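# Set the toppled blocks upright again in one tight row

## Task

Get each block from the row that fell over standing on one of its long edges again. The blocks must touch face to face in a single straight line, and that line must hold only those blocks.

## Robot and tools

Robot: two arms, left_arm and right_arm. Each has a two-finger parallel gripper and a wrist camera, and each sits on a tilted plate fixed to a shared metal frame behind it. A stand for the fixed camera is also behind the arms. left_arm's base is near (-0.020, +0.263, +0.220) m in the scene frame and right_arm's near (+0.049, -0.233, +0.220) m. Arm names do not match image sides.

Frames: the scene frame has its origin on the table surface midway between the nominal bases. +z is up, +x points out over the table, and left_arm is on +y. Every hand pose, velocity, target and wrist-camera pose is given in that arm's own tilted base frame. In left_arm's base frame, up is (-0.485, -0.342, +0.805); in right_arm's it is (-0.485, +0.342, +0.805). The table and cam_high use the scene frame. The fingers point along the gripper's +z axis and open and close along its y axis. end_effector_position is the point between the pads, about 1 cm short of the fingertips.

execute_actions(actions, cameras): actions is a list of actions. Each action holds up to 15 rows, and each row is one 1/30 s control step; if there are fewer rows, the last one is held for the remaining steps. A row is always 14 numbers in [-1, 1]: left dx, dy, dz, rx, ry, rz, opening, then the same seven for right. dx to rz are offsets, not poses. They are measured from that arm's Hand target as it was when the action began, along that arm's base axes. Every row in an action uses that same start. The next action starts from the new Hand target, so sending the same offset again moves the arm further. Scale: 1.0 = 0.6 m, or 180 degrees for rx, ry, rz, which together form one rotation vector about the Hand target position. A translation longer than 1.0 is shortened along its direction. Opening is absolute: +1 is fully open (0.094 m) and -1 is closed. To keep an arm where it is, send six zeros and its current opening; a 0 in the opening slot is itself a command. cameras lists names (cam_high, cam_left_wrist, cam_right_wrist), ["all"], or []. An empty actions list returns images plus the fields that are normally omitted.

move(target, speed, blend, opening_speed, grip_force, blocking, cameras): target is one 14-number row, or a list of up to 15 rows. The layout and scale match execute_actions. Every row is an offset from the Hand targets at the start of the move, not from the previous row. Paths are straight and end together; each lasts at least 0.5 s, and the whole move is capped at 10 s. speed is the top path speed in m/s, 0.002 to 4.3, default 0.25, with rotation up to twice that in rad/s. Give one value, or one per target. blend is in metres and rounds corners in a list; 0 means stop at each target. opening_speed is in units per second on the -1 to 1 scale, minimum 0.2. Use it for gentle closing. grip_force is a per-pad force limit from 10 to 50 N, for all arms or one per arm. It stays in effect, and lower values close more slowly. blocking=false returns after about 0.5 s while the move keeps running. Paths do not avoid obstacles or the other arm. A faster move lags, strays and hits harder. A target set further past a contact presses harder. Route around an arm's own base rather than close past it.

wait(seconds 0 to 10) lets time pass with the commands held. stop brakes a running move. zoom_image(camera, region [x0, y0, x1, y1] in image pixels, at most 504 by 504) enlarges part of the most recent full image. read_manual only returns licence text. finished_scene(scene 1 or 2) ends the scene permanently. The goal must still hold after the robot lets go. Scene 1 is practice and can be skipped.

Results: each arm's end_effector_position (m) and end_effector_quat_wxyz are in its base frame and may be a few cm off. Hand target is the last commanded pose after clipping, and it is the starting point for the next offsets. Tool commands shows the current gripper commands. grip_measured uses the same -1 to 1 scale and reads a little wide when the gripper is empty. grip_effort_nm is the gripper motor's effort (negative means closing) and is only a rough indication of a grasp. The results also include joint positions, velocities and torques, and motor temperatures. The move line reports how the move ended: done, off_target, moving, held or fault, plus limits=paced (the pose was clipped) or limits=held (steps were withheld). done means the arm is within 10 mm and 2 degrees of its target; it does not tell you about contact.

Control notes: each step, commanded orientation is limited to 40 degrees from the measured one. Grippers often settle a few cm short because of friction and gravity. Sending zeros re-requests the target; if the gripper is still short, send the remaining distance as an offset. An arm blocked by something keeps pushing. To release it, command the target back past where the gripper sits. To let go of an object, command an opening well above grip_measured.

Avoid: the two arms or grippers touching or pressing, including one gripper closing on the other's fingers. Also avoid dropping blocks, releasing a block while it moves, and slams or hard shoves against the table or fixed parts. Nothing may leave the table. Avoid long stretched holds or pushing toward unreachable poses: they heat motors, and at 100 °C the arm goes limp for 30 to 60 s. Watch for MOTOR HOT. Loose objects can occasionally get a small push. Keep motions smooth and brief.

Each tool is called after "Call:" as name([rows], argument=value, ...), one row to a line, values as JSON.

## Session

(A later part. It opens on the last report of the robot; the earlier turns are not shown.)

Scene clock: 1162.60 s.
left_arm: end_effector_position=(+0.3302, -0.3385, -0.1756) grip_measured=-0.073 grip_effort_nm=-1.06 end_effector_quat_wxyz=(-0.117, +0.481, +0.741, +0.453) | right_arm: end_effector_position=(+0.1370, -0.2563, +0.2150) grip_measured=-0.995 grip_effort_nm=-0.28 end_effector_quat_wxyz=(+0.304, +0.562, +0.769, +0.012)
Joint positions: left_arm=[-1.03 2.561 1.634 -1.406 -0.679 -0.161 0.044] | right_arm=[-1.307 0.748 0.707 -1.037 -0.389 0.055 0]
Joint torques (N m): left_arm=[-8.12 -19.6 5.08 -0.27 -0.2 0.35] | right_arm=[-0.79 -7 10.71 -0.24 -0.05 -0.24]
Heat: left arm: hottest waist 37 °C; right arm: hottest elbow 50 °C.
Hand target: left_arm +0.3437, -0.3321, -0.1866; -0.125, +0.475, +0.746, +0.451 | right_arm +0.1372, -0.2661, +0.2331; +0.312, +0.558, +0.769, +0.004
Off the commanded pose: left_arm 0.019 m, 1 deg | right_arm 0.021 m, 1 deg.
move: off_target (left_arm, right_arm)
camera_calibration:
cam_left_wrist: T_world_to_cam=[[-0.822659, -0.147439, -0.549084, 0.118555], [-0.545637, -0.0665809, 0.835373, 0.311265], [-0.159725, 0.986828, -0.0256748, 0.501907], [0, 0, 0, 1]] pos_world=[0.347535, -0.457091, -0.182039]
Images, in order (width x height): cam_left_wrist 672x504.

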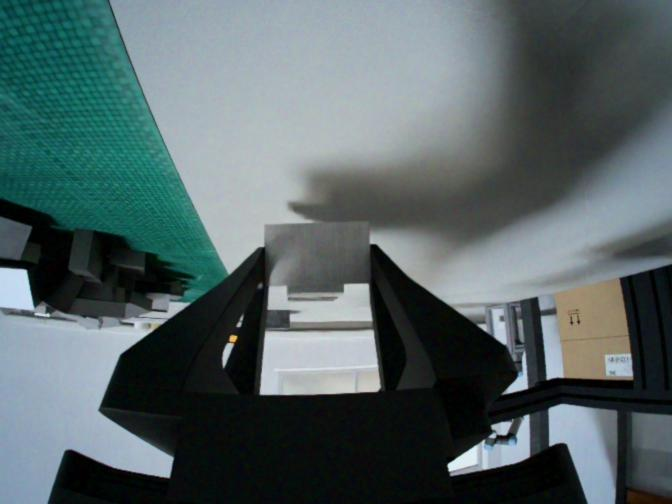

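Call:
move(target=[0.0121,0.0086,-0.0201,0,0,0,-0.14, 0,0,0,0,0,0,-1], speed=0.04, cameras=["cam_left_wrist"])

Scene clock: 1171.23 s.
left_arm: end_effector_position=(+0.3371, -0.3345, -0.1847) grip_measured=-0.073 grip_effort_nm=-1.06 end_effector_quat_wxyz=(-0.118, +0.482, +0.741, +0.453) | right_arm: end_effector_position=(+0.1370, -0.2563, +0.2150) grip_measured=-0.995 grip_effort_nm=-0.28 end_effector_quat_wxyz=(+0.304, +0.562, +0.769, +0.012)
Joint positions: left_arm=[-1.016 2.58 1.643 -1.388 -0.689 -0.145 0.044] | right_arm=[-1.307 0.748 0.707 -1.037 -0.389 0.055 0]
Joint torques (N m): left_arm=[-8.53 -19.43 4.97 -0.12 -0.25 0.35] | right_arm=[-0.44 -6.59 10.71 -0.1 -0.05 -0.22]
Heat: left arm: hottest waist 37 °C; right arm: hottest elbow 50 °C.
Hand target: left_arm +0.3510, -0.3269, -0.1987; -0.125, +0.474, +0.746, +0.451 | right_arm +0.1372, -0.2661, +0.2331; +0.312, +0.558, +0.769, +0.004
Off the commanded pose: left_arm 0.021 m, 1 deg | right_arm 0.021 m, 1 deg.
move: off_target (left_arm, right_arm)
camera_calibration:
cam_left_wrist: T_world_to_cam=[[-0.824102, -0.146208, -0.547247, 0.12106], [-0.543751, -0.066514, 0.836607, 0.322608], [-0.158718, 0.987015, -0.0246865, 0.498724], [0, 0, 0, 1]] pos_world=[0.354341, -0.453091, -0.191334]
Images, in order (width x height): cam_left_wrist 672x504.

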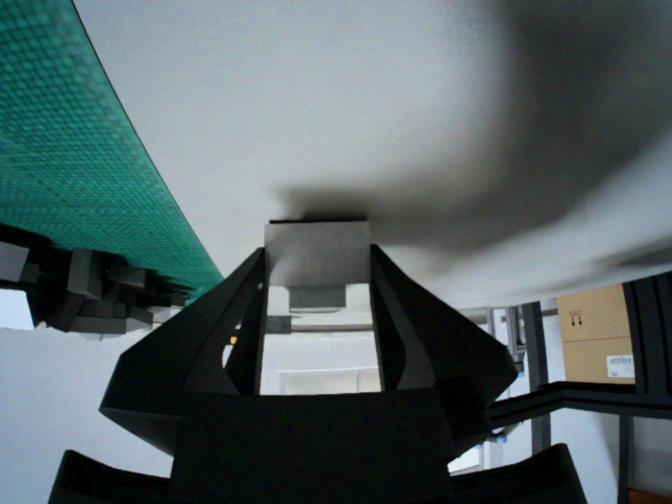

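Call:
zoom_image(camera="cam_left_wrist", region=[230, 170, 410, 330])

Scaled by 2.800 from the camera's 672x504 image, which has a finer 960x720 frame.

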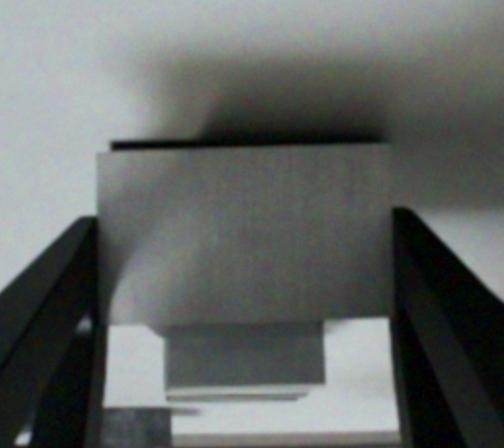

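Call:
move(target=[0.0032,0.0023,-0.0054,0,0,0,-0.14, 0,0,0,0,0,0,-1], speed=0.03, cameras=["cam_left_wrist"])

Call:
zoom_image(camera="cam_left_wrist", region=[230, 170, 410, 330])

Scene clock: 1187.77 s.
left_arm: end_effector_position=(+0.3373, -0.3346, -0.1846) grip_measured=-0.073 grip_effort_nm=-1.06 end_effector_quat_wxyz=(-0.118, +0.483, +0.740, +0.453) | right_arm: end_effector_position=(+0.1370, -0.2563, +0.2150) grip_measured=-0.995 grip_effort_nm=-0.28 end_effector_quat_wxyz=(+0.304, +0.562, +0.769, +0.012)
Joint positions: left_arm=[-1.016 2.58 1.643 -1.388 -0.69 -0.141 0.044] | right_arm=[-1.307 0.748 0.707 -1.037 -0.389 0.055 0]
Joint torques (N m): left_arm=[-7.88 -18.55 4.97 0.27 -0.34 0.34] | right_arm=[-0.91 -8.23 10.67 -0.01 -0.03 -0.23]
Heat: left arm: hottest elbow 38 °C; right arm: hottest elbow 50 °C.
Hand target: left_arm +0.3530, -0.3256, -0.2019; -0.125, +0.475, +0.746, +0.451 | right_arm +0.1372, -0.2661, +0.2331; +0.312, +0.558, +0.769, +0.004
Off the commanded pose: left_arm 0.025 m, 1 deg | right_arm 0.021 m, 1 deg.
move: off_target (left_arm, right_arm)
camera_calibration:
cam_left_wrist: T_world_to_cam=[[-0.825668, -0.143179, -0.545685, 0.123067], [-0.542185, -0.065926, 0.837669, 0.322493], [-0.155911, 0.987499, -0.0231965, 0.4983], [0, 0, 0, 1]] pos_world=[0.354154, -0.453189, -0.191428]
Images, in order (width x height): cam_left_wrist 672x504.

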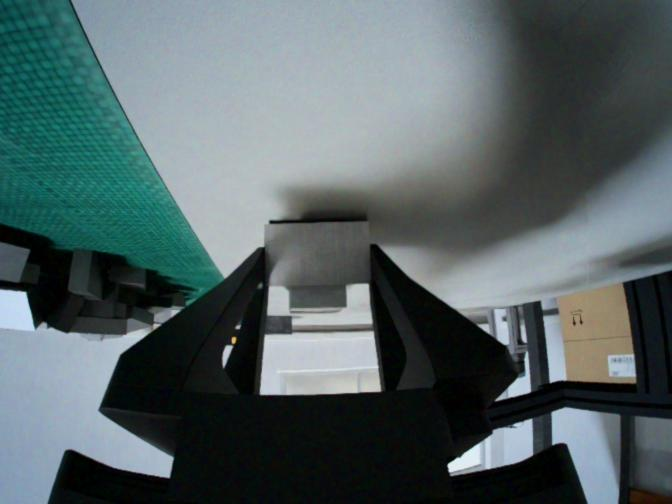

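Scaled by 2.800 from the camera's 672x504 image, which has a finer 960x720 frame.

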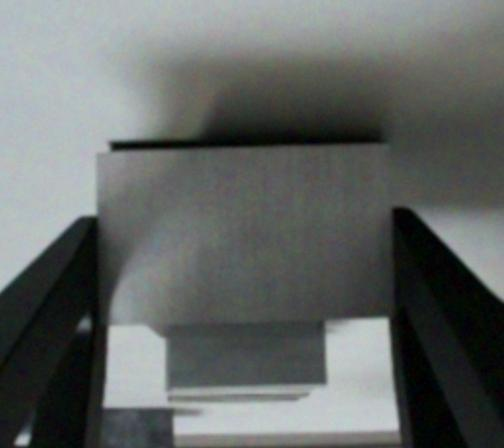

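Call:
move(target=[-0.0032,-0.0023,0.0054,0,0,0,0.25, 0,0,0,0,0,0,-1], opening_speed=0.4, speed=0.03, cameras=["cam_left_wrist"])

Call:
zoom_image(camera="cam_left_wrist", region=[230, 170, 410, 330])

Scene clock: 1197.77 s.
left_arm: end_effector_position=(+0.3374, -0.3348, -0.1849) grip_measured=+0.247 grip_effort_nm=0.08 end_effector_quat_wxyz=(-0.118, +0.483, +0.740, +0.452) | right_arm: end_effector_position=(+0.1370, -0.2563, +0.2150) grip_measured=-0.995 grip_effort_nm=-0.28 end_effector_quat_wxyz=(+0.304, +0.562, +0.769, +0.012)
Joint positions: left_arm=[-1.016 2.58 1.643 -1.386 -0.69 -0.141 0.059] | right_arm=[-1.307 0.748 0.707 -1.037 -0.389 0.055 0]
Joint torques (N m): left_arm=[-8.12 -19.14 5 -0.1 -0.19 0.28] | right_arm=[-0.56 -7.36 10.86 -0.17 -0.06 -0.23]
Heat: left arm: hottest elbow 38 °C; right arm: hottest elbow 50 °C.
Hand target: left_arm +0.3510, -0.3270, -0.1987; -0.125, +0.475, +0.746, +0.451 | right_arm +0.1372, -0.2661, +0.2331; +0.312, +0.558, +0.769, +0.004
Off the commanded pose: left_arm 0.021 m, 1 deg | right_arm 0.021 m, 1 deg.
move: off_target (left_arm, right_arm)
camera_calibration:
cam_left_wrist: T_world_to_cam=[[-0.825398, -0.143611, -0.54598, 0.122716], [-0.542681, -0.0647445, 0.83744, 0.323291], [-0.155615, 0.987514, -0.024495, 0.498163], [0, 0, 0, 1]] pos_world=[0.354255, -0.453388, -0.191533]
Images, in order (width x height): cam_left_wrist 672x504.

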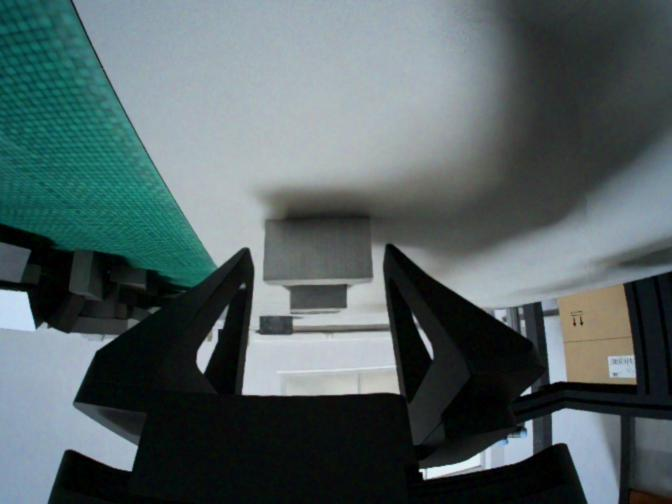

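Scaled by 2.800 from the camera's 672x504 image, which has a finer 960x720 frame.

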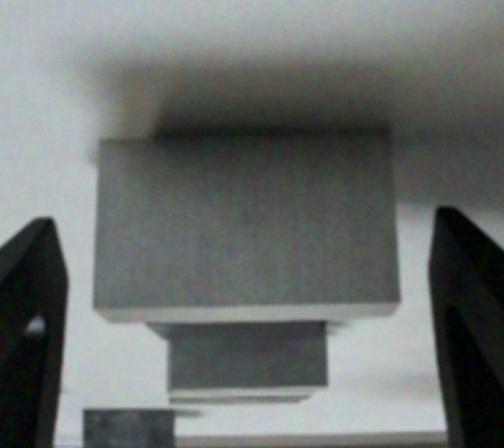

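Call:
move([
  [-0.0525,-0.037,0.0872,0,0,0,0.28, 0,0,0,0,0,0,-1],
  [-0.0977,0.1433,0.1122,-0.149,-0.0259,-0.1008,0.28, 0,0,0,0,0,0,-1],
], speed=0.12, cameras=["cam_left_wrist","cam_high"])

Call:
zoom_image(camera="cam_left_wrist", region=[200, 130, 440, 400])

Scene clock: 1248.30 s.
left_arm: end_effector_position=(+0.2855, -0.2480, -0.1347) grip_measured=+0.278 grip_effort_nm=0.08 end_effector_quat_wxyz=(+0.090, +0.589, +0.744, +0.301) | right_arm: end_effector_position=(+0.1370, -0.2563, +0.2150) grip_measured=-0.995 grip_effort_nm=-0.28 end_effector_quat_wxyz=(+0.304, +0.562, +0.769, +0.012)
Joint positions: left_arm=[-0.992 2.023 0.774 -0.346 -0.639 0.338 0.06] | right_arm=[-1.307 0.748 0.707 -1.037 -0.389 0.055 0]
Joint torques (N m): left_arm=[-4.89 -15.85 1.44 0.87 0.13 0.33] | right_arm=[-0.62 -8.29 10.95 -0.31 0.01 -0.24]
Heat: left arm: hottest elbow 39 °C; right arm: hottest elbow 51 °C.
Hand target: left_arm +0.2924, -0.2410, -0.1314; +0.090, +0.583, +0.750, +0.299 | right_arm +0.1372, -0.2661, +0.2331; +0.312, +0.558, +0.769, +0.004
Off the commanded pose: left_arm 0.010 m, 1 deg | right_arm 0.021 m, 1 deg.
move: off_target (right_arm)
camera_calibration:
cam_left_wrist: T_world_to_cam=[[-0.832482, -0.136651, -0.536936, 0.124673], [-0.531834, 0.468775, 0.705267, 0.370116], [0.155327, 0.872683, -0.462922, 0.229417], [0, 0, 0, 1]] pos_world=[0.264993, -0.356673, -0.0878872]
Images, in order (width x height): cam_high 672x504, cam_left_wrist 672x504.

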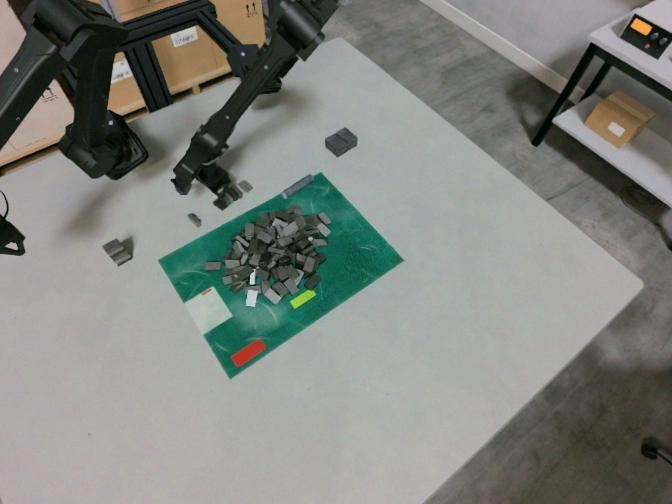

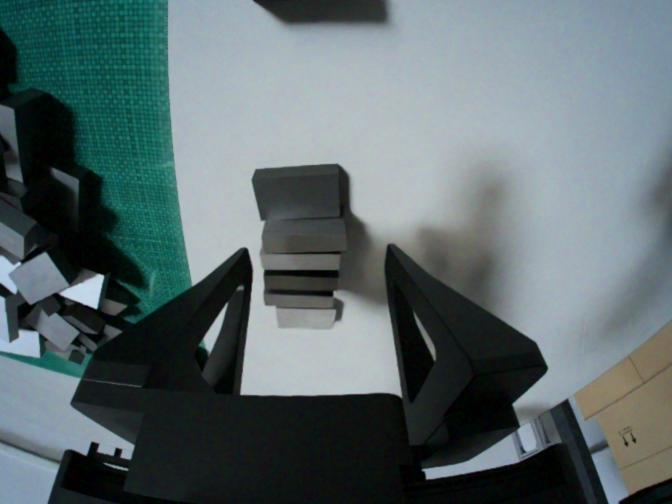

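Scaled by 1.867 from the camera's 672x504 image, which has a finer 960x720 frame.

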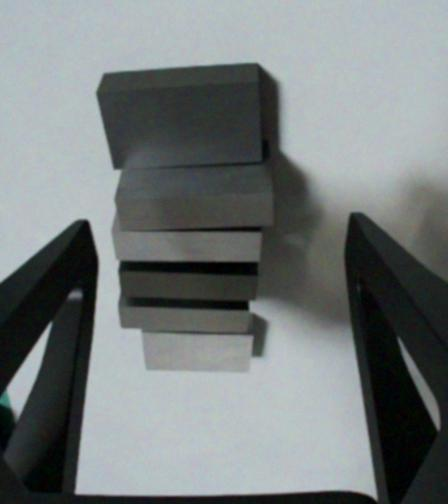

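Call:
move(target=[0.0365,0.0123,-0.0535,0,0,0,0.28, 0,0,0,0,0,0,-1], speed=0.05, cameras=["cam_left_wrist"])

Scene clock: 1317.50 s.
left_arm: end_effector_position=(+0.3046, -0.2372, -0.1559) grip_measured=+0.278 grip_effort_nm=0.08 end_effector_quat_wxyz=(+0.095, +0.588, +0.746, +0.299) | right_arm: end_effector_position=(+0.1370, -0.2563, +0.2150) grip_measured=-0.995 grip_effort_nm=-0.28 end_effector_quat_wxyz=(+0.304, +0.562, +0.769, +0.012)
Joint positions: left_arm=[-0.932 2.085 0.774 -0.229 -0.638 0.413 0.06] | right_arm=[-1.307 0.748 0.707 -1.037 -0.389 0.055 0]
Joint torques (N m): left_arm=[-5.13 -12.4 2.8 0.99 0.13 0.32] | right_arm=[-0.21 -7.06 10.78 -0.16 -0.08 -0.23]
Heat: left arm: hottest shoulder 36 °C; right arm: hottest elbow 51 °C.
Hand target: left_arm +0.3143, -0.2337, -0.1634; +0.090, +0.583, +0.750, +0.299 | right_arm +0.1372, -0.2661, +0.2331; +0.312, +0.558, +0.769, +0.004
Off the commanded pose: left_arm 0.013 m, 1 deg | right_arm 0.021 m, 1 deg.
move: off_target (left_arm, right_arm)
camera_calibration:
cam_left_wrist: T_world_to_cam=[[-0.829261, -0.142238, -0.540458, 0.127795], [-0.536061, 0.475859, 0.697278, 0.391837], [0.158003, 0.867944, -0.47086, 0.203937], [0, 0, 0, 1]] pos_world=[0.283802, -0.345288, -0.108125]
Images, in order (width x height): cam_left_wrist 672x504.

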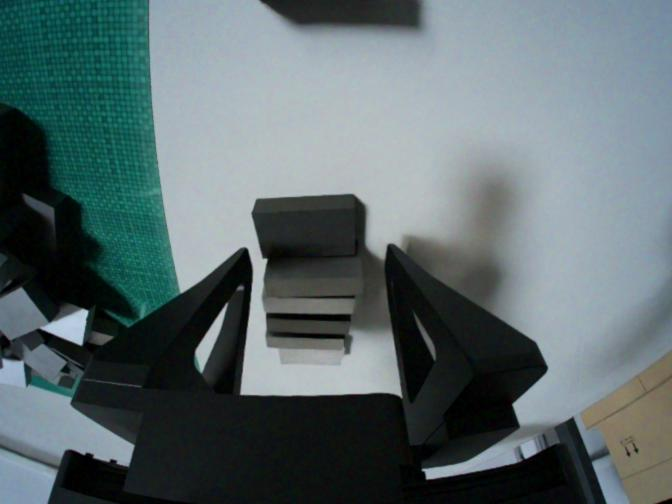

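Call:
move(target=[0.028,-0.0073,-0.0215,0,0,0,0.28, 0,0,0,0,0,0,-1], speed=0.04, cameras=["cam_left_wrist"])

Scene clock: 1328.93 s.
left_arm: end_effector_position=(+0.3221, -0.2439, -0.1674) grip_measured=+0.278 grip_effort_nm=0.08 end_effector_quat_wxyz=(+0.097, +0.587, +0.746, +0.299) | right_arm: end_effector_position=(+0.1370, -0.2563, +0.2150) grip_measured=-0.995 grip_effort_nm=-0.28 end_effector_quat_wxyz=(+0.304, +0.562, +0.769, +0.012)
Joint positions: left_arm=[-0.906 2.131 0.82 -0.205 -0.637 0.446 0.06] | right_arm=[-1.307 0.748 0.707 -1.037 -0.389 0.055 0]
Joint torques (N m): left_arm=[-5.36 -13.1 2.51 1.06 0.11 0.31] | right_arm=[-0.03 -7.36 10.77 -0.01 -0.07 -0.25]
Heat: left arm: hottest shoulder 36 °C; right arm: hottest elbow 51 °C.
Hand target: left_arm +0.3311, -0.2380, -0.1763; +0.090, +0.583, +0.750, +0.299 | right_arm +0.1372, -0.2661, +0.2331; +0.312, +0.558, +0.769, +0.004
Off the commanded pose: left_arm 0.014 m, 1 deg | right_arm 0.021 m, 1 deg.
move: off_target (left_arm, right_arm)
camera_calibration:
cam_left_wrist: T_world_to_cam=[[-0.828014, -0.143463, -0.542044, 0.134235], [-0.537485, 0.478413, 0.694428, 0.413116], [0.159696, 0.866337, -0.473241, 0.200281], [0, 0, 0, 1]] pos_world=[0.301208, -0.351893, -0.119337]
Images, in order (width x height): cam_left_wrist 672x504.

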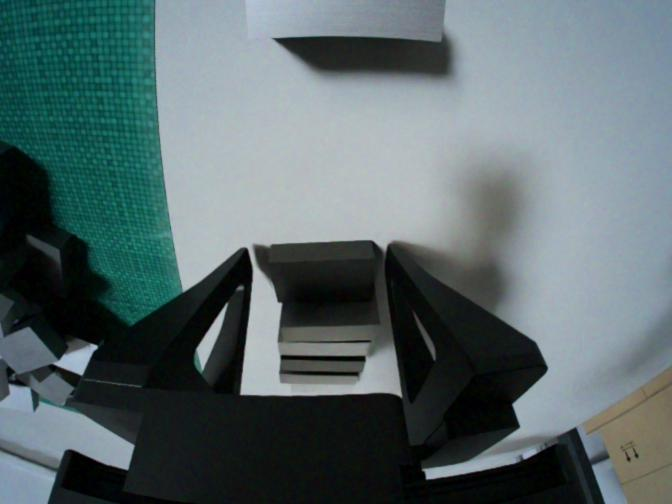

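Call:
move(target=[0,0,0,0,0,0,-0.13, 0,0,0,0,0,0,-1], opening_speed=0.5, cameras=["cam_left_wrist"])

Scene clock: 1338.57 s.
left_arm: end_effector_position=(+0.3216, -0.2439, -0.1681) grip_measured=-0.074 grip_effort_nm=-0.98 end_effector_quat_wxyz=(+0.096, +0.588, +0.746, +0.297) | right_arm: end_effector_position=(+0.1370, -0.2563, +0.2150) grip_measured=-0.995 grip_effort_nm=-0.28 end_effector_quat_wxyz=(+0.304, +0.562, +0.769, +0.012)
Joint positions: left_arm=[-0.906 2.132 0.82 -0.205 -0.634 0.447 0.044] | right_arm=[-1.307 0.748 0.707 -1.037 -0.389 0.055 0]
Joint torques (N m): left_arm=[-5.01 -13.39 2.66 1.16 0.01 0.33] | right_arm=[-0.56 -7.59 10.77 -0.09 -0.03 -0.19]
Heat: left arm: hottest shoulder 36 °C; right arm: hottest elbow 51 °C.
Hand target: left_arm +0.3310, -0.2380, -0.1764; +0.090, +0.583, +0.750, +0.299 | right_arm +0.1372, -0.2661, +0.2331; +0.312, +0.558, +0.769, +0.004
Off the commanded pose: left_arm 0.014 m, 1 deg | right_arm 0.021 m, 1 deg.
move: off_target (left_arm, right_arm)
camera_calibration:
cam_left_wrist: T_world_to_cam=[[-0.829924, -0.143116, -0.539207, 0.134543], [-0.534797, 0.479231, 0.695938, 0.412879], [0.158805, 0.865942, -0.474263, 0.199997], [0, 0, 0, 1]] pos_world=[0.300706, -0.351795, -0.119941]
Images, in order (width x height): cam_left_wrist 672x504.

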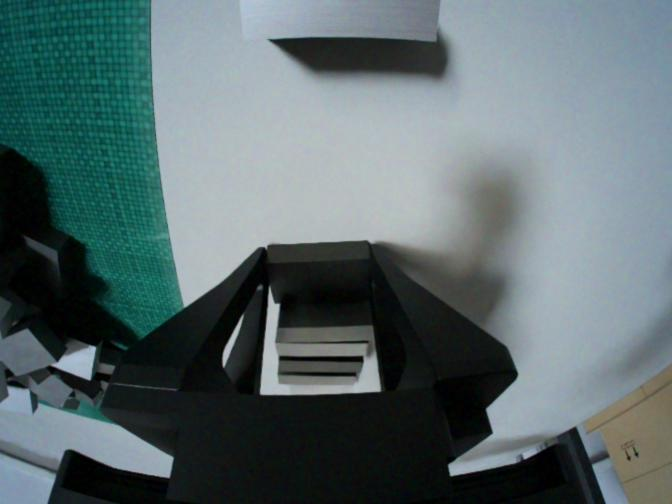

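Call:
move([
  [-0.0097,-0.0068,0.0161,0,0,0,-0.13, 0,0,0,0,0,0,-1],
  [0.0197,-0.0966,-0.0043,0,0,0,-0.13, 0,0,0,0,0,0,-1],
  [0.0294,-0.0898,-0.0204,0,0,0,-0.13, 0,0,0,0,0,0,-1],
], speed=0.06, cameras=["cam_left_wrist"])

Scene clock: 1350.73 s.
left_arm: end_effector_position=(+0.3480, -0.2876, -0.1707) grip_measured=-0.076 grip_effort_nm=-1.07 end_effector_quat_wxyz=(+0.093, +0.578, +0.753, +0.299) | right_arm: end_effector_position=(+0.1370, -0.2563, +0.2150) grip_measured=-0.995 grip_effort_nm=-0.28 end_effector_quat_wxyz=(+0.304, +0.562, +0.769, +0.012)
Joint positions: left_arm=[-0.921 2.189 0.986 -0.342 -0.637 0.398 0.043] | right_arm=[-1.307 0.748 0.707 -1.037 -0.389 0.055 0]
Joint torques (N m): left_arm=[-8.53 -13.04 3.69 1.4 0.04 0.24] | right_arm=[-1.08 -7.53 10.96 -0.39 -0.04 -0.28]
Motor temperatures (°C): left_arm=[35 36 35 29 28 27 33] | right_arm=[32 29 52 30 29 29 27]
Heat: left arm: hottest shoulder 36 °C; right arm: hottest elbow 52 °C.
Hand target: left_arm +0.3487, -0.2919, -0.1885; +0.090, +0.583, +0.750, +0.299 | right_arm +0.1372, -0.2661, +0.2331; +0.312, +0.558, +0.769, +0.004
Off the commanded pose: left_arm 0.018 m, 1 deg | right_arm 0.021 m, 1 deg.
move: off_target (left_arm, right_arm)
camera_calibration:
cam_left_wrist: T_world_to_cam=[[-0.825069, -0.163944, -0.540725, 0.140935], [-0.547946, 0.465712, 0.694887, 0.450283], [0.137899, 0.869618, -0.474077, 0.24078], [0, 0, 0, 1]] pos_world=[0.329808, -0.395983, -0.12254]
Images, in order (width x height): cam_left_wrist 672x504.

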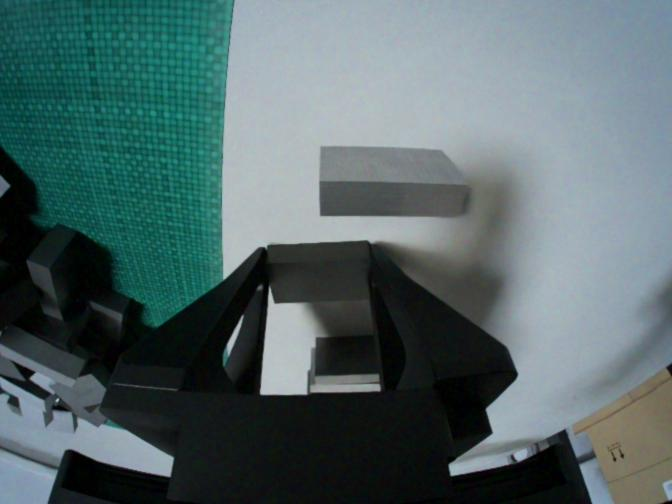

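Call:
move([
  [0,0,0,0,0,0,0.28, 0,0,0,0,0,0,-1],
  [-0.0404,-0.0285,0.0671,0,0,0,0.28, 0,0,0,0,0,0,-1],
  [-0.0423,0.0508,0.0707,-0.1731,-0.0301,-0.1169,0.28, 0,0,0,0,0,0,-1],
], speed=0.08, opening_speed=0.6, blend=[0,0.02,0], cameras=["cam_left_wrist"])

Scene clock: 1393.80 s.
left_arm: end_effector_position=(+0.3218, -0.2748, -0.1372) grip_measured=+0.278 grip_effort_nm=0.08 end_effector_quat_wxyz=(+0.339, +0.649, +0.675, +0.088) | right_arm: end_effector_position=(+0.1370, -0.2563, +0.2150) grip_measured=-0.995 grip_effort_nm=-0.28 end_effector_quat_wxyz=(+0.304, +0.562, +0.769, +0.012)
Joint positions: left_arm=[-0.776 2.06 0.502 0.685 -0.172 0.818 0.06] | right_arm=[-1.307 0.748 0.707 -1.037 -0.389 0.055 0]
Joint torques (N m): left_arm=[-4.25 -10.93 -0.47 1.89 0.52 0.31] | right_arm=[-0.56 -7.41 10.73 -0.17 -0.06 -0.23]
Heat: left arm: hottest waist 36 °C; right arm: hottest elbow 52 °C.
Hand target: left_arm +0.3233, -0.2613, -0.1463; +0.329, +0.648, +0.680, +0.093 | right_arm +0.1372, -0.2661, +0.2331; +0.312, +0.558, +0.769, +0.004
Off the commanded pose: left_arm 0.016 m, 1 deg | right_arm 0.021 m, 1 deg.
move: off_target (left_arm, right_arm)
camera_calibration:
cam_left_wrist: T_world_to_cam=[[-0.830289, -0.13844, -0.539865, 0.148278], [-0.316344, 0.914562, 0.251999, 0.394738], [0.458853, 0.380015, -0.803145, -0.0338429], [0, 0, 0, 1]] pos_world=[0.263516, -0.327624, -0.0466041]
Images, in order (width x height): cam_left_wrist 672x504.

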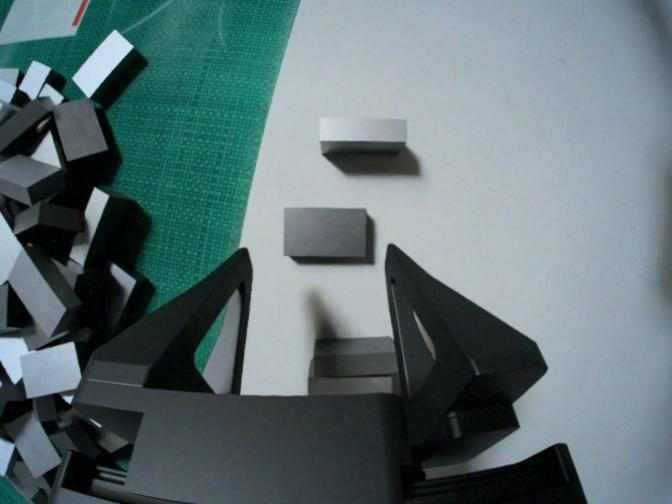

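Call:
move(target=[0.0237,0.0008,-0.0412,0,0,0,0.28, 0,0,0,0,0,0,-1], speed=0.06, cameras=["cam_left_wrist"])

Scene clock: 1409.13 s.
left_arm: end_effector_position=(+0.3311, -0.2697, -0.1636) grip_measured=+0.278 grip_effort_nm=0.08 end_effector_quat_wxyz=(+0.333, +0.651, +0.676, +0.088) | right_arm: end_effector_position=(+0.1370, -0.2563, +0.2150) grip_measured=-0.995 grip_effort_nm=-0.28 end_effector_quat_wxyz=(+0.304, +0.562, +0.769, +0.012)
Joint positions: left_arm=[-0.744 2.159 0.539 0.737 -0.152 0.844 0.06] | right_arm=[-1.307 0.748 0.707 -1.037 -0.389 0.055 0]
Joint torques (N m): left_arm=[-4.72 -11.52 0.05 2.06 0.55 0.34] | right_arm=[-0.03 -7.53 10.82 -0.09 -0.05 -0.25]
Heat: left arm: hottest waist 36 °C; right arm: hottest elbow 52 °C.
Hand target: left_arm +0.3375, -0.2609, -0.1710; +0.329, +0.648, +0.680, +0.093 | right_arm +0.1372, -0.2661, +0.2331; +0.312, +0.558, +0.769, +0.004
Off the commanded pose: left_arm 0.013 m, 1 deg | right_arm 0.021 m, 1 deg.
move: off_target (left_arm, right_arm)
camera_calibration:
cam_left_wrist: T_world_to_cam=[[-0.835115, -0.133193, -0.533707, 0.146509], [-0.313795, 0.912239, 0.263349, 0.399971], [0.451792, 0.387401, -0.80362, -0.0569446], [0, 0, 0, 1]] pos_world=[0.273588, -0.323294, -0.0729006]
Images, in order (width x height): cam_left_wrist 672x504.

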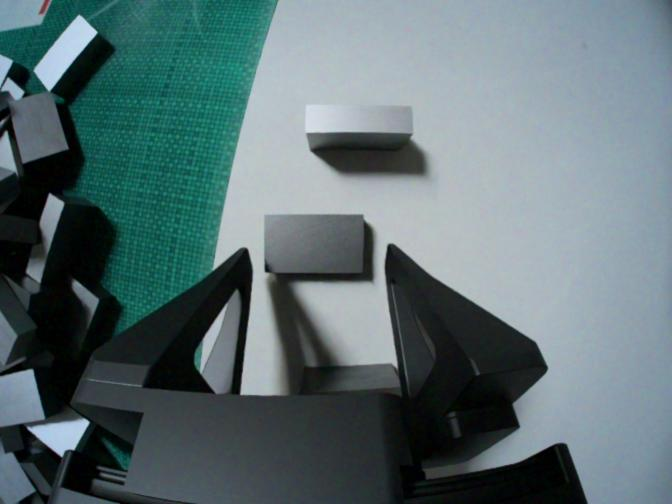

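Call:
move([
  [0.0138,-0.005,-0.0133,0,0,0,0.28, 0,0,0,0,0,0,-1],
  [0.0138,-0.005,-0.0133,0,0,0,-0.13, 0,0,0,0,0,0,-1],
], speed=0.04, opening_speed=0.5, cameras=["cam_left_wrist"])

Scene clock: 1420.97 s.
left_arm: end_effector_position=(+0.3394, -0.2735, -0.1710) grip_measured=-0.070 grip_effort_nm=-0.99 end_effector_quat_wxyz=(+0.333, +0.652, +0.675, +0.088) | right_arm: end_effector_position=(+0.1370, -0.2563, +0.2150) grip_measured=-0.995 grip_effort_nm=-0.28 end_effector_quat_wxyz=(+0.304, +0.562, +0.769, +0.012)
Joint positions: left_arm=[-0.735 2.187 0.569 0.738 -0.145 0.853 0.044] | right_arm=[-1.307 0.748 0.707 -1.037 -0.389 0.055 0]
Joint torques (N m): left_arm=[-4.6 -11.63 -0.1 1.87 0.53 0.32] | right_arm=[-0.44 -7.53 10.84 0.1 -0.06 -0.19]
Heat: left arm: hottest shoulder 36 °C; right arm: hottest elbow 52 °C.
Hand target: left_arm +0.3459, -0.2640, -0.1788; +0.329, +0.648, +0.680, +0.093 | right_arm +0.1372, -0.2661, +0.2331; +0.312, +0.558, +0.769, +0.004
Off the commanded pose: left_arm 0.014 m, 1 deg | right_arm 0.021 m, 1 deg.
move: off_target (left_arm, right_arm); target 2's new opening was sent with left_arm's hand 0.014 m and 1 deg from that target
camera_calibration:
cam_left_wrist: T_world_to_cam=[[-0.834902, -0.13191, -0.534358, 0.149174], [-0.312344, 0.912937, 0.262653, 0.407664], [0.453189, 0.386193, -0.803415, -0.066016], [0, 0, 0, 1]] pos_world=[0.281795, -0.326999, -0.0804]
Images, in order (width x height): cam_left_wrist 672x504.

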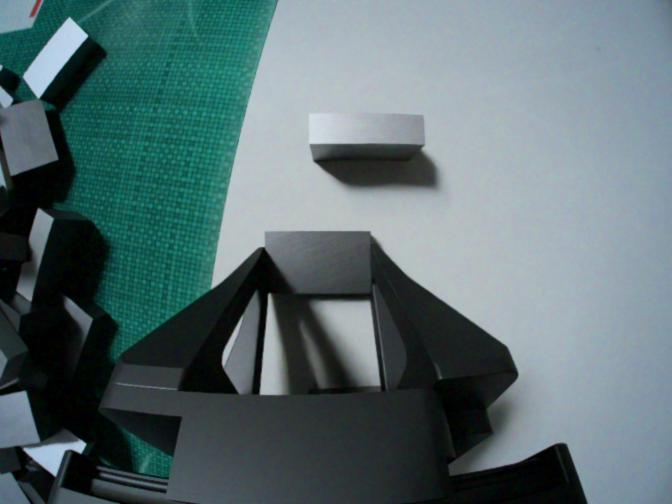

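Call:
move([
  [-0.0404,-0.0285,0.0671,0,0,0,-0.13, 0,0,0,0,0,0,-1],
  [-0.0787,0.0097,0.0808,0.3386,0.0589,0.2287,-0.13, 0,0,0,0,0,0,-1],
], speed=0.15, blend=[0.02,0], cameras=["cam_left_wrist"])

Call:
zoom_image(camera="cam_left_wrist", region=[230, 150, 410, 330])

Scene clock: 1451.80 s.
left_arm: end_effector_position=(+0.3032, -0.2517, -0.1236) grip_measured=-0.072 grip_effort_nm=-1.06 end_effector_quat_wxyz=(-0.146, +0.458, +0.746, +0.460) | right_arm: end_effector_position=(+0.1370, -0.2563, +0.2150) grip_measured=-0.995 grip_effort_nm=-0.28 end_effector_quat_wxyz=(+0.304, +0.562, +0.769, +0.012)
Joint positions: left_arm=[-0.974 2.358 1.315 -1.342 -0.682 -0.176 0.044] | right_arm=[-1.307 0.748 0.707 -1.037 -0.389 0.055 0]
Joint torques (N m): left_arm=[-9.64 -16.97 3.81 -1.24 0.17 0.05] | right_arm=[-0.32 -7.82 10.7 -0.29 -0.01 -0.24]
Heat: left arm: hottest shoulder 36 °C; right arm: hottest elbow 52 °C.
Hand target: left_arm +0.2987, -0.2580, -0.1303; -0.149, +0.460, +0.741, +0.465 | right_arm +0.1372, -0.2661, +0.2331; +0.312, +0.558, +0.769, +0.004
Off the commanded pose: left_arm 0.010 m, 1 deg | right_arm 0.021 m, 1 deg.
move: off_target (right_arm)
camera_calibration:
cam_left_wrist: T_world_to_cam=[[-0.819924, -0.177098, -0.54439, 0.129985], [-0.527943, -0.133784, 0.838676, 0.237147], [-0.221359, 0.975058, 0.0161954, 0.434151], [0, 0, 0, 1]] pos_world=[0.327881, -0.368576, -0.135159]
Images, in order (width x height): cam_left_wrist 672x504.

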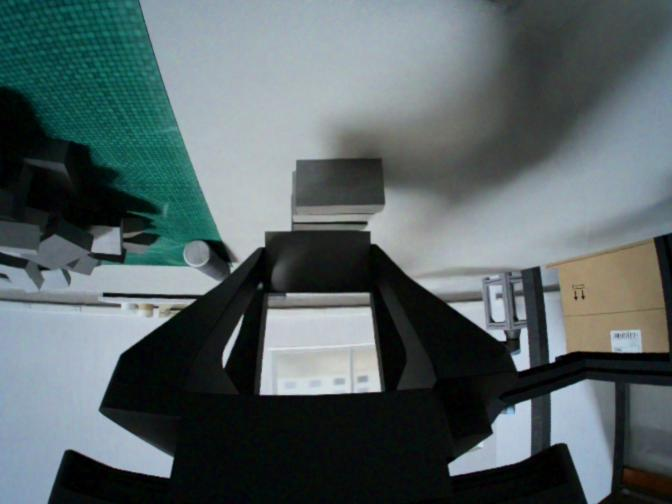

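Scaled by 2.800 from the camera's 672x504 image, which has a finer 960x720 frame.

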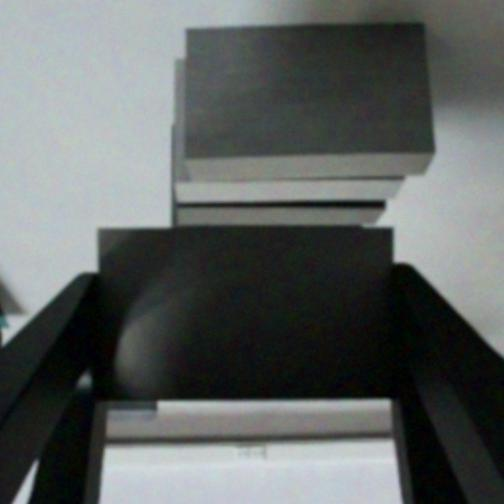

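Call:
move(target=[-0.0097,-0.0147,-0.012,0,0,0,-0.13, 0,0,0,0,0,0,-1], speed=0.06, cameras=["cam_left_wrist"])

Call:
zoom_image(camera="cam_left_wrist", region=[230, 150, 410, 330])

Scene clock: 1479.80 s.
left_arm: end_effector_position=(+0.2982, -0.2598, -0.1306) grip_measured=-0.072 grip_effort_nm=-1.06 end_effector_quat_wxyz=(-0.147, +0.457, +0.747, +0.460) | right_arm: end_effector_position=(+0.1370, -0.2563, +0.2150) grip_measured=-0.995 grip_effort_nm=-0.29 end_effector_quat_wxyz=(+0.304, +0.562, +0.769, +0.012)
Joint positions: left_arm=[-0.991 2.381 1.338 -1.352 -0.667 -0.193 0.044] | right_arm=[-1.307 0.748 0.707 -1.037 -0.389 0.055 0]
Joint torques (N m): left_arm=[-10.46 -16.85 3.99 -1.32 0.18 0] | right_arm=[-0.26 -6.53 10.74 -0.13 -0.05 -0.24]
Heat: left arm: hottest shoulder 37 °C; right arm: hottest elbow 53 °C.
Hand target: left_arm +0.2928, -0.2670, -0.1376; -0.149, +0.460, +0.741, +0.465 | right_arm +0.1372, -0.2661, +0.2331; +0.312, +0.558, +0.769, +0.004
Off the commanded pose: left_arm 0.011 m, 1 deg | right_arm 0.021 m, 1 deg.
move: off_target (left_arm, right_arm)
camera_calibration:
cam_left_wrist: T_world_to_cam=[[-0.819818, -0.17908, -0.543901, 0.120085], [-0.527181, -0.134786, 0.838995, 0.238818], [-0.223557, 0.974558, 0.0160921, 0.441607], [0, 0, 0, 1]] pos_world=[0.323072, -0.376678, -0.142159]
Images, in order (width x height): cam_left_wrist 672x504.

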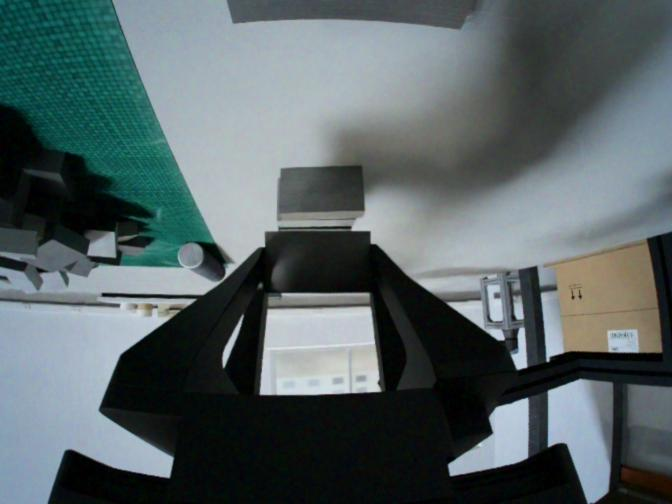

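Scaled by 2.800 from the camera's 672x504 image, which has a finer 960x720 frame.

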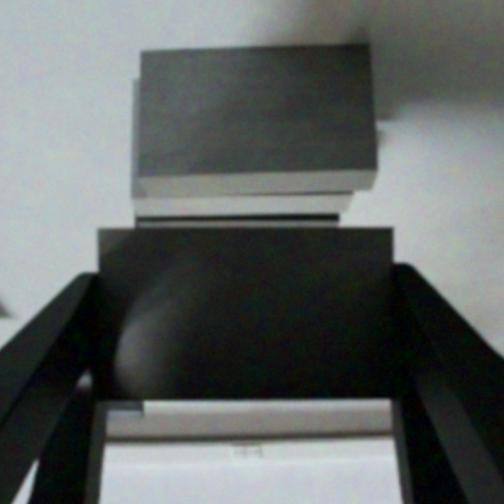

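Call:
move(target=[0.0323,0.0228,-0.0537,0,0,0,-0.13, 0,0,0,0,0,0,-1], speed=0.06, cameras=["cam_left_wrist"])

Call:
zoom_image(camera="cam_left_wrist", region=[230, 150, 410, 330])

Scene clock: 1491.57 s.
left_arm: end_effector_position=(+0.3023, -0.2592, -0.1595) grip_measured=-0.072 grip_effort_nm=-1.06 end_effector_quat_wxyz=(-0.140, +0.465, +0.738, +0.468) | right_arm: end_effector_position=(+0.1370, -0.2563, +0.2150) grip_measured=-0.995 grip_effort_nm=-0.28 end_effector_quat_wxyz=(+0.304, +0.562, +0.769, +0.012)
Joint positions: left_arm=[-0.991 2.449 1.362 -1.305 -0.695 -0.179 0.044] | right_arm=[-1.307 0.748 0.707 -1.037 -0.389 0.055 0]
Joint torques (N m): left_arm=[-7.41 -17.2 3.64 -0.2 -0.17 0.32] | right_arm=[-0.62 -8.12 10.8 -0.25 -0.08 -0.24]
Heat: left arm: hottest waist 37 °C; right arm: hottest elbow 53 °C.
Hand target: left_arm +0.3122, -0.2533, -0.1698; -0.148, +0.460, +0.741, +0.466 | right_arm +0.1372, -0.2661, +0.2331; +0.312, +0.558, +0.769, +0.004
Off the commanded pose: left_arm 0.015 m, 1 deg | right_arm 0.021 m, 1 deg.
move: off_target (left_arm, right_arm)
camera_calibration:
cam_left_wrist: T_world_to_cam=[[-0.820708, -0.150314, -0.55122, 0.114499], [-0.53648, -0.129131, 0.833975, 0.268784], [-0.196538, 0.980169, 0.0253387, 0.437144], [0, 0, 0, 1]] pos_world=[0.324083, -0.376555, -0.172121]
Images, in order (width x height): cam_left_wrist 672x504.

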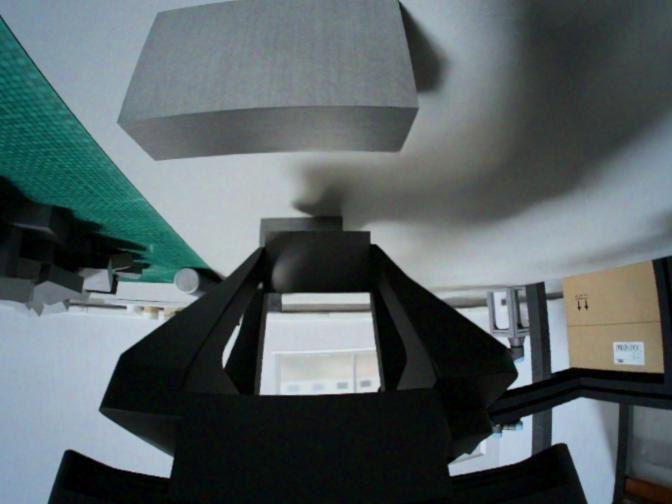

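Scaled by 2.800 from the camera's 672x504 image, which has a finer 960x720 frame.

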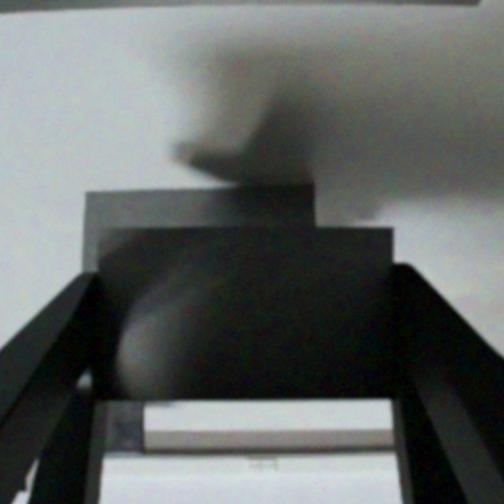

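Call:
move(target=[0.0123,0.0021,0.0083,0,0,0,-0.13, 0,0,0,0,0,0,-1], speed=0.05, cameras=["cam_left_wrist"])

Call:
zoom_image(camera="cam_left_wrist", region=[230, 150, 410, 330])

Scene clock: 1507.70 s.
left_arm: end_effector_position=(+0.3090, -0.2569, -0.1586) grip_measured=-0.072 grip_effort_nm=-1.06 end_effector_quat_wxyz=(-0.141, +0.466, +0.738, +0.468) | right_arm: end_effector_position=(+0.1370, -0.2563, +0.2150) grip_measured=-0.995 grip_effort_nm=-0.28 end_effector_quat_wxyz=(+0.304, +0.562, +0.769, +0.012)
Joint positions: left_arm=[-0.977 2.449 1.367 -1.305 -0.706 -0.166 0.044] | right_arm=[-1.307 0.748 0.707 -1.037 -0.389 0.055 0]
Joint torques (N m): left_arm=[-7.41 -17.55 3.41 -0.51 -0.18 0.33] | right_arm=[-0.32 -7.06 10.86 -0.06 0 -0.25]
Heat: left arm: hottest waist 37 °C; right arm: hottest elbow 53 °C.
Hand target: left_arm +0.3196, -0.2520, -0.1648; -0.149, +0.460, +0.741, +0.465 | right_arm +0.1372, -0.2661, +0.2331; +0.312, +0.558, +0.769, +0.004
Off the commanded pose: left_arm 0.013 m, 1 deg | right_arm 0.021 m, 1 deg.
move: off_target (left_arm, right_arm)
camera_calibration:
cam_left_wrist: T_world_to_cam=[[-0.821736, -0.148884, -0.550076, 0.121671], [-0.534975, -0.131042, 0.834644, 0.271014], [-0.196348, 0.980133, 0.0280332, 0.436559], [0, 0, 0, 1]] pos_world=[0.330685, -0.374257, -0.171509]
Images, in order (width x height): cam_left_wrist 672x504.

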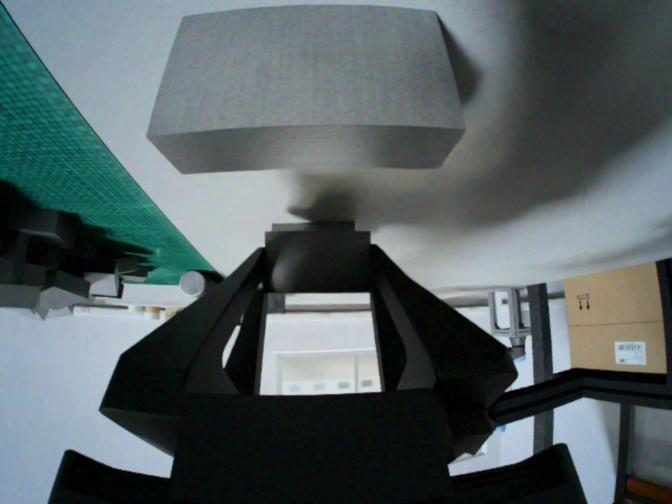

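Scaled by 2.800 from the camera's 672x504 image, which has a finer 960x720 frame.

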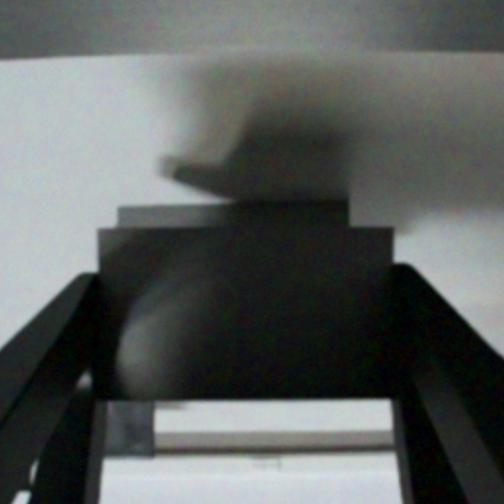

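Call:
move(target=[0.0089,0.0063,-0.0148,0,0,0,-0.13, 0,0,0,0,0,0,-1], speed=0.04, cameras=["cam_left_wrist"])

Call:
zoom_image(camera="cam_left_wrist", region=[230, 150, 410, 330])

Scene clock: 1515.67 s.
left_arm: end_effector_position=(+0.3152, -0.2552, -0.1627) grip_measured=-0.072 grip_effort_nm=-1.06 end_effector_quat_wxyz=(-0.140, +0.466, +0.739, +0.467) | right_arm: end_effector_position=(+0.1370, -0.2563, +0.2150) grip_measured=-0.995 grip_effort_nm=-0.29 end_effector_quat_wxyz=(+0.304, +0.562, +0.769, +0.012)
Joint positions: left_arm=[-0.965 2.457 1.374 -1.291 -0.715 -0.154 0.044] | right_arm=[-1.307 0.748 0.707 -1.037 -0.389 0.055 0]
Joint torques (N m): left_arm=[-7.53 -17.14 3.47 -0.23 -0.18 0.32] | right_arm=[-0.5 -6.95 10.91 -0.12 -0.02 -0.19]
Heat: left arm: hottest waist 36 °C; right arm: hottest elbow 53 °C.
Hand target: left_arm +0.3249, -0.2481, -0.1737; -0.149, +0.460, +0.741, +0.466 | right_arm +0.1372, -0.2661, +0.2331; +0.312, +0.558, +0.769, +0.004
Off the commanded pose: left_arm 0.016 m, 1 deg | right_arm 0.021 m, 1 deg.
move: off_target (left_arm, right_arm)
camera_calibration:
cam_left_wrist: T_world_to_cam=[[-0.820476, -0.150755, -0.551445, 0.123668], [-0.53698, -0.127722, 0.83387, 0.27935], [-0.196142, 0.980286, 0.0238404, 0.435462], [0, 0, 0, 1]] pos_world=[0.336884, -0.372554, -0.175128]
Images, in order (width x height): cam_left_wrist 672x504.

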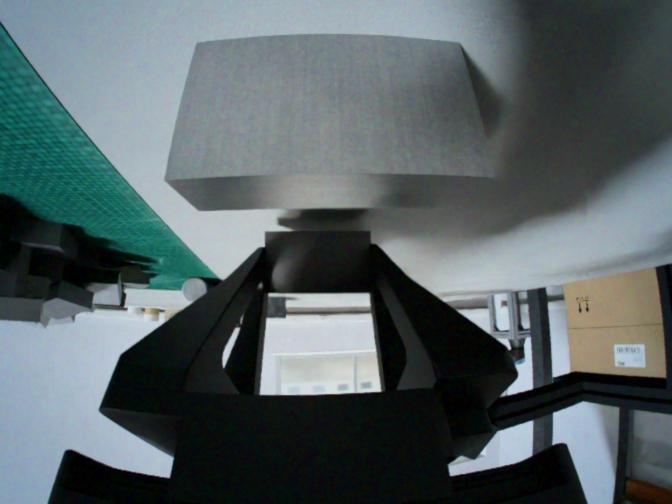

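Scaled by 2.800 from the camera's 672x504 image, which has a finer 960x720 frame.

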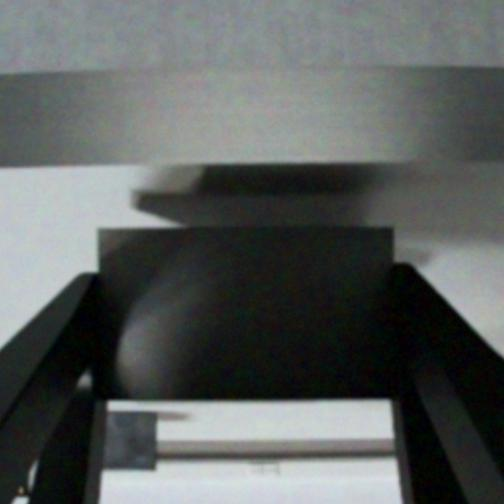

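Call:
move([
  [0,0,0,0,0,0,0.28, 0,0,0,0,0,0,-1],
  [-0.06,-0.06,0.0872,0,0,0,0.28, 0,0,0,0,0,0,-1],
], speed=0.06, opening_speed=0.4, cameras=["cam_left_wrist"])

Call:
zoom_image(camera="cam_left_wrist", region=[200, 100, 440, 330])

Scene clock: 1532.87 s.
left_arm: end_effector_position=(+0.2884, -0.2694, -0.1283) grip_measured=+0.278 grip_effort_nm=0.08 end_effector_quat_wxyz=(-0.163, +0.461, +0.736, +0.468) | right_arm: end_effector_position=(+0.1370, -0.2563, +0.2150) grip_measured=-0.995 grip_effort_nm=-0.28 end_effector_quat_wxyz=(+0.304, +0.562, +0.769, +0.012)
Joint positions: left_arm=[-1.019 2.404 1.374 -1.419 -0.647 -0.214 0.06] | right_arm=[-1.307 0.748 0.707 -1.037 -0.389 0.055 0]
Joint torques (N m): left_arm=[-10.4 -20.78 3.93 -1.21 0.19 0.04] | right_arm=[-1.2 -7.3 10.86 -0.14 -0.06 -0.26]
Heat: left arm: hottest shoulder 37 °C; right arm: hottest elbow 53 °C.
Hand target: left_arm +0.2889, -0.2841, -0.1214; -0.149, +0.460, +0.741, +0.466 | right_arm +0.1372, -0.2661, +0.2331; +0.312, +0.558, +0.769, +0.004
Off the commanded pose: left_arm 0.016 m, 2 deg | right_arm 0.021 m, 1 deg.
move: off_target (left_arm, right_arm)
camera_calibration:
cam_left_wrist: T_world_to_cam=[[-0.832476, -0.15867, -0.530856, 0.122478], [-0.508163, -0.163175, 0.845662, 0.218188], [-0.220803, 0.973755, 0.0552091, 0.452719], [0, 0, 0, 1]] pos_world=[0.312797, -0.385801, -0.14449]
Images, in order (width x height): cam_left_wrist 672x504.

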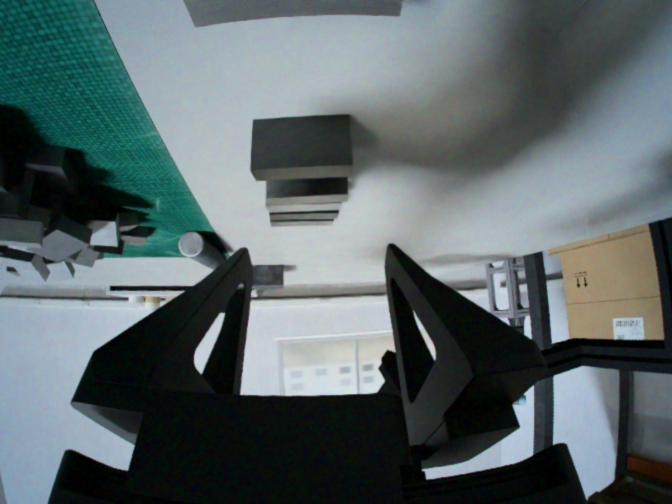

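Scaled by 2.100 from the camera's 672x504 image, which has a finer 960x720 frame.

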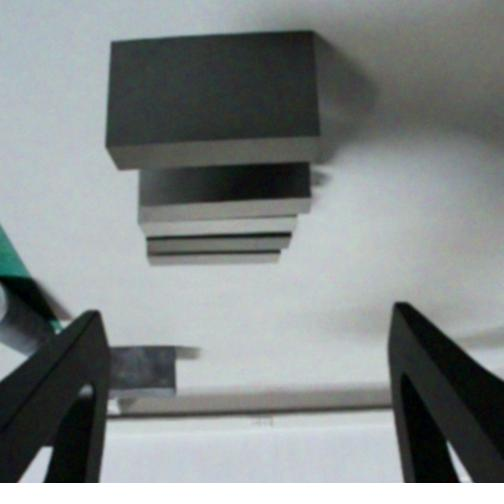

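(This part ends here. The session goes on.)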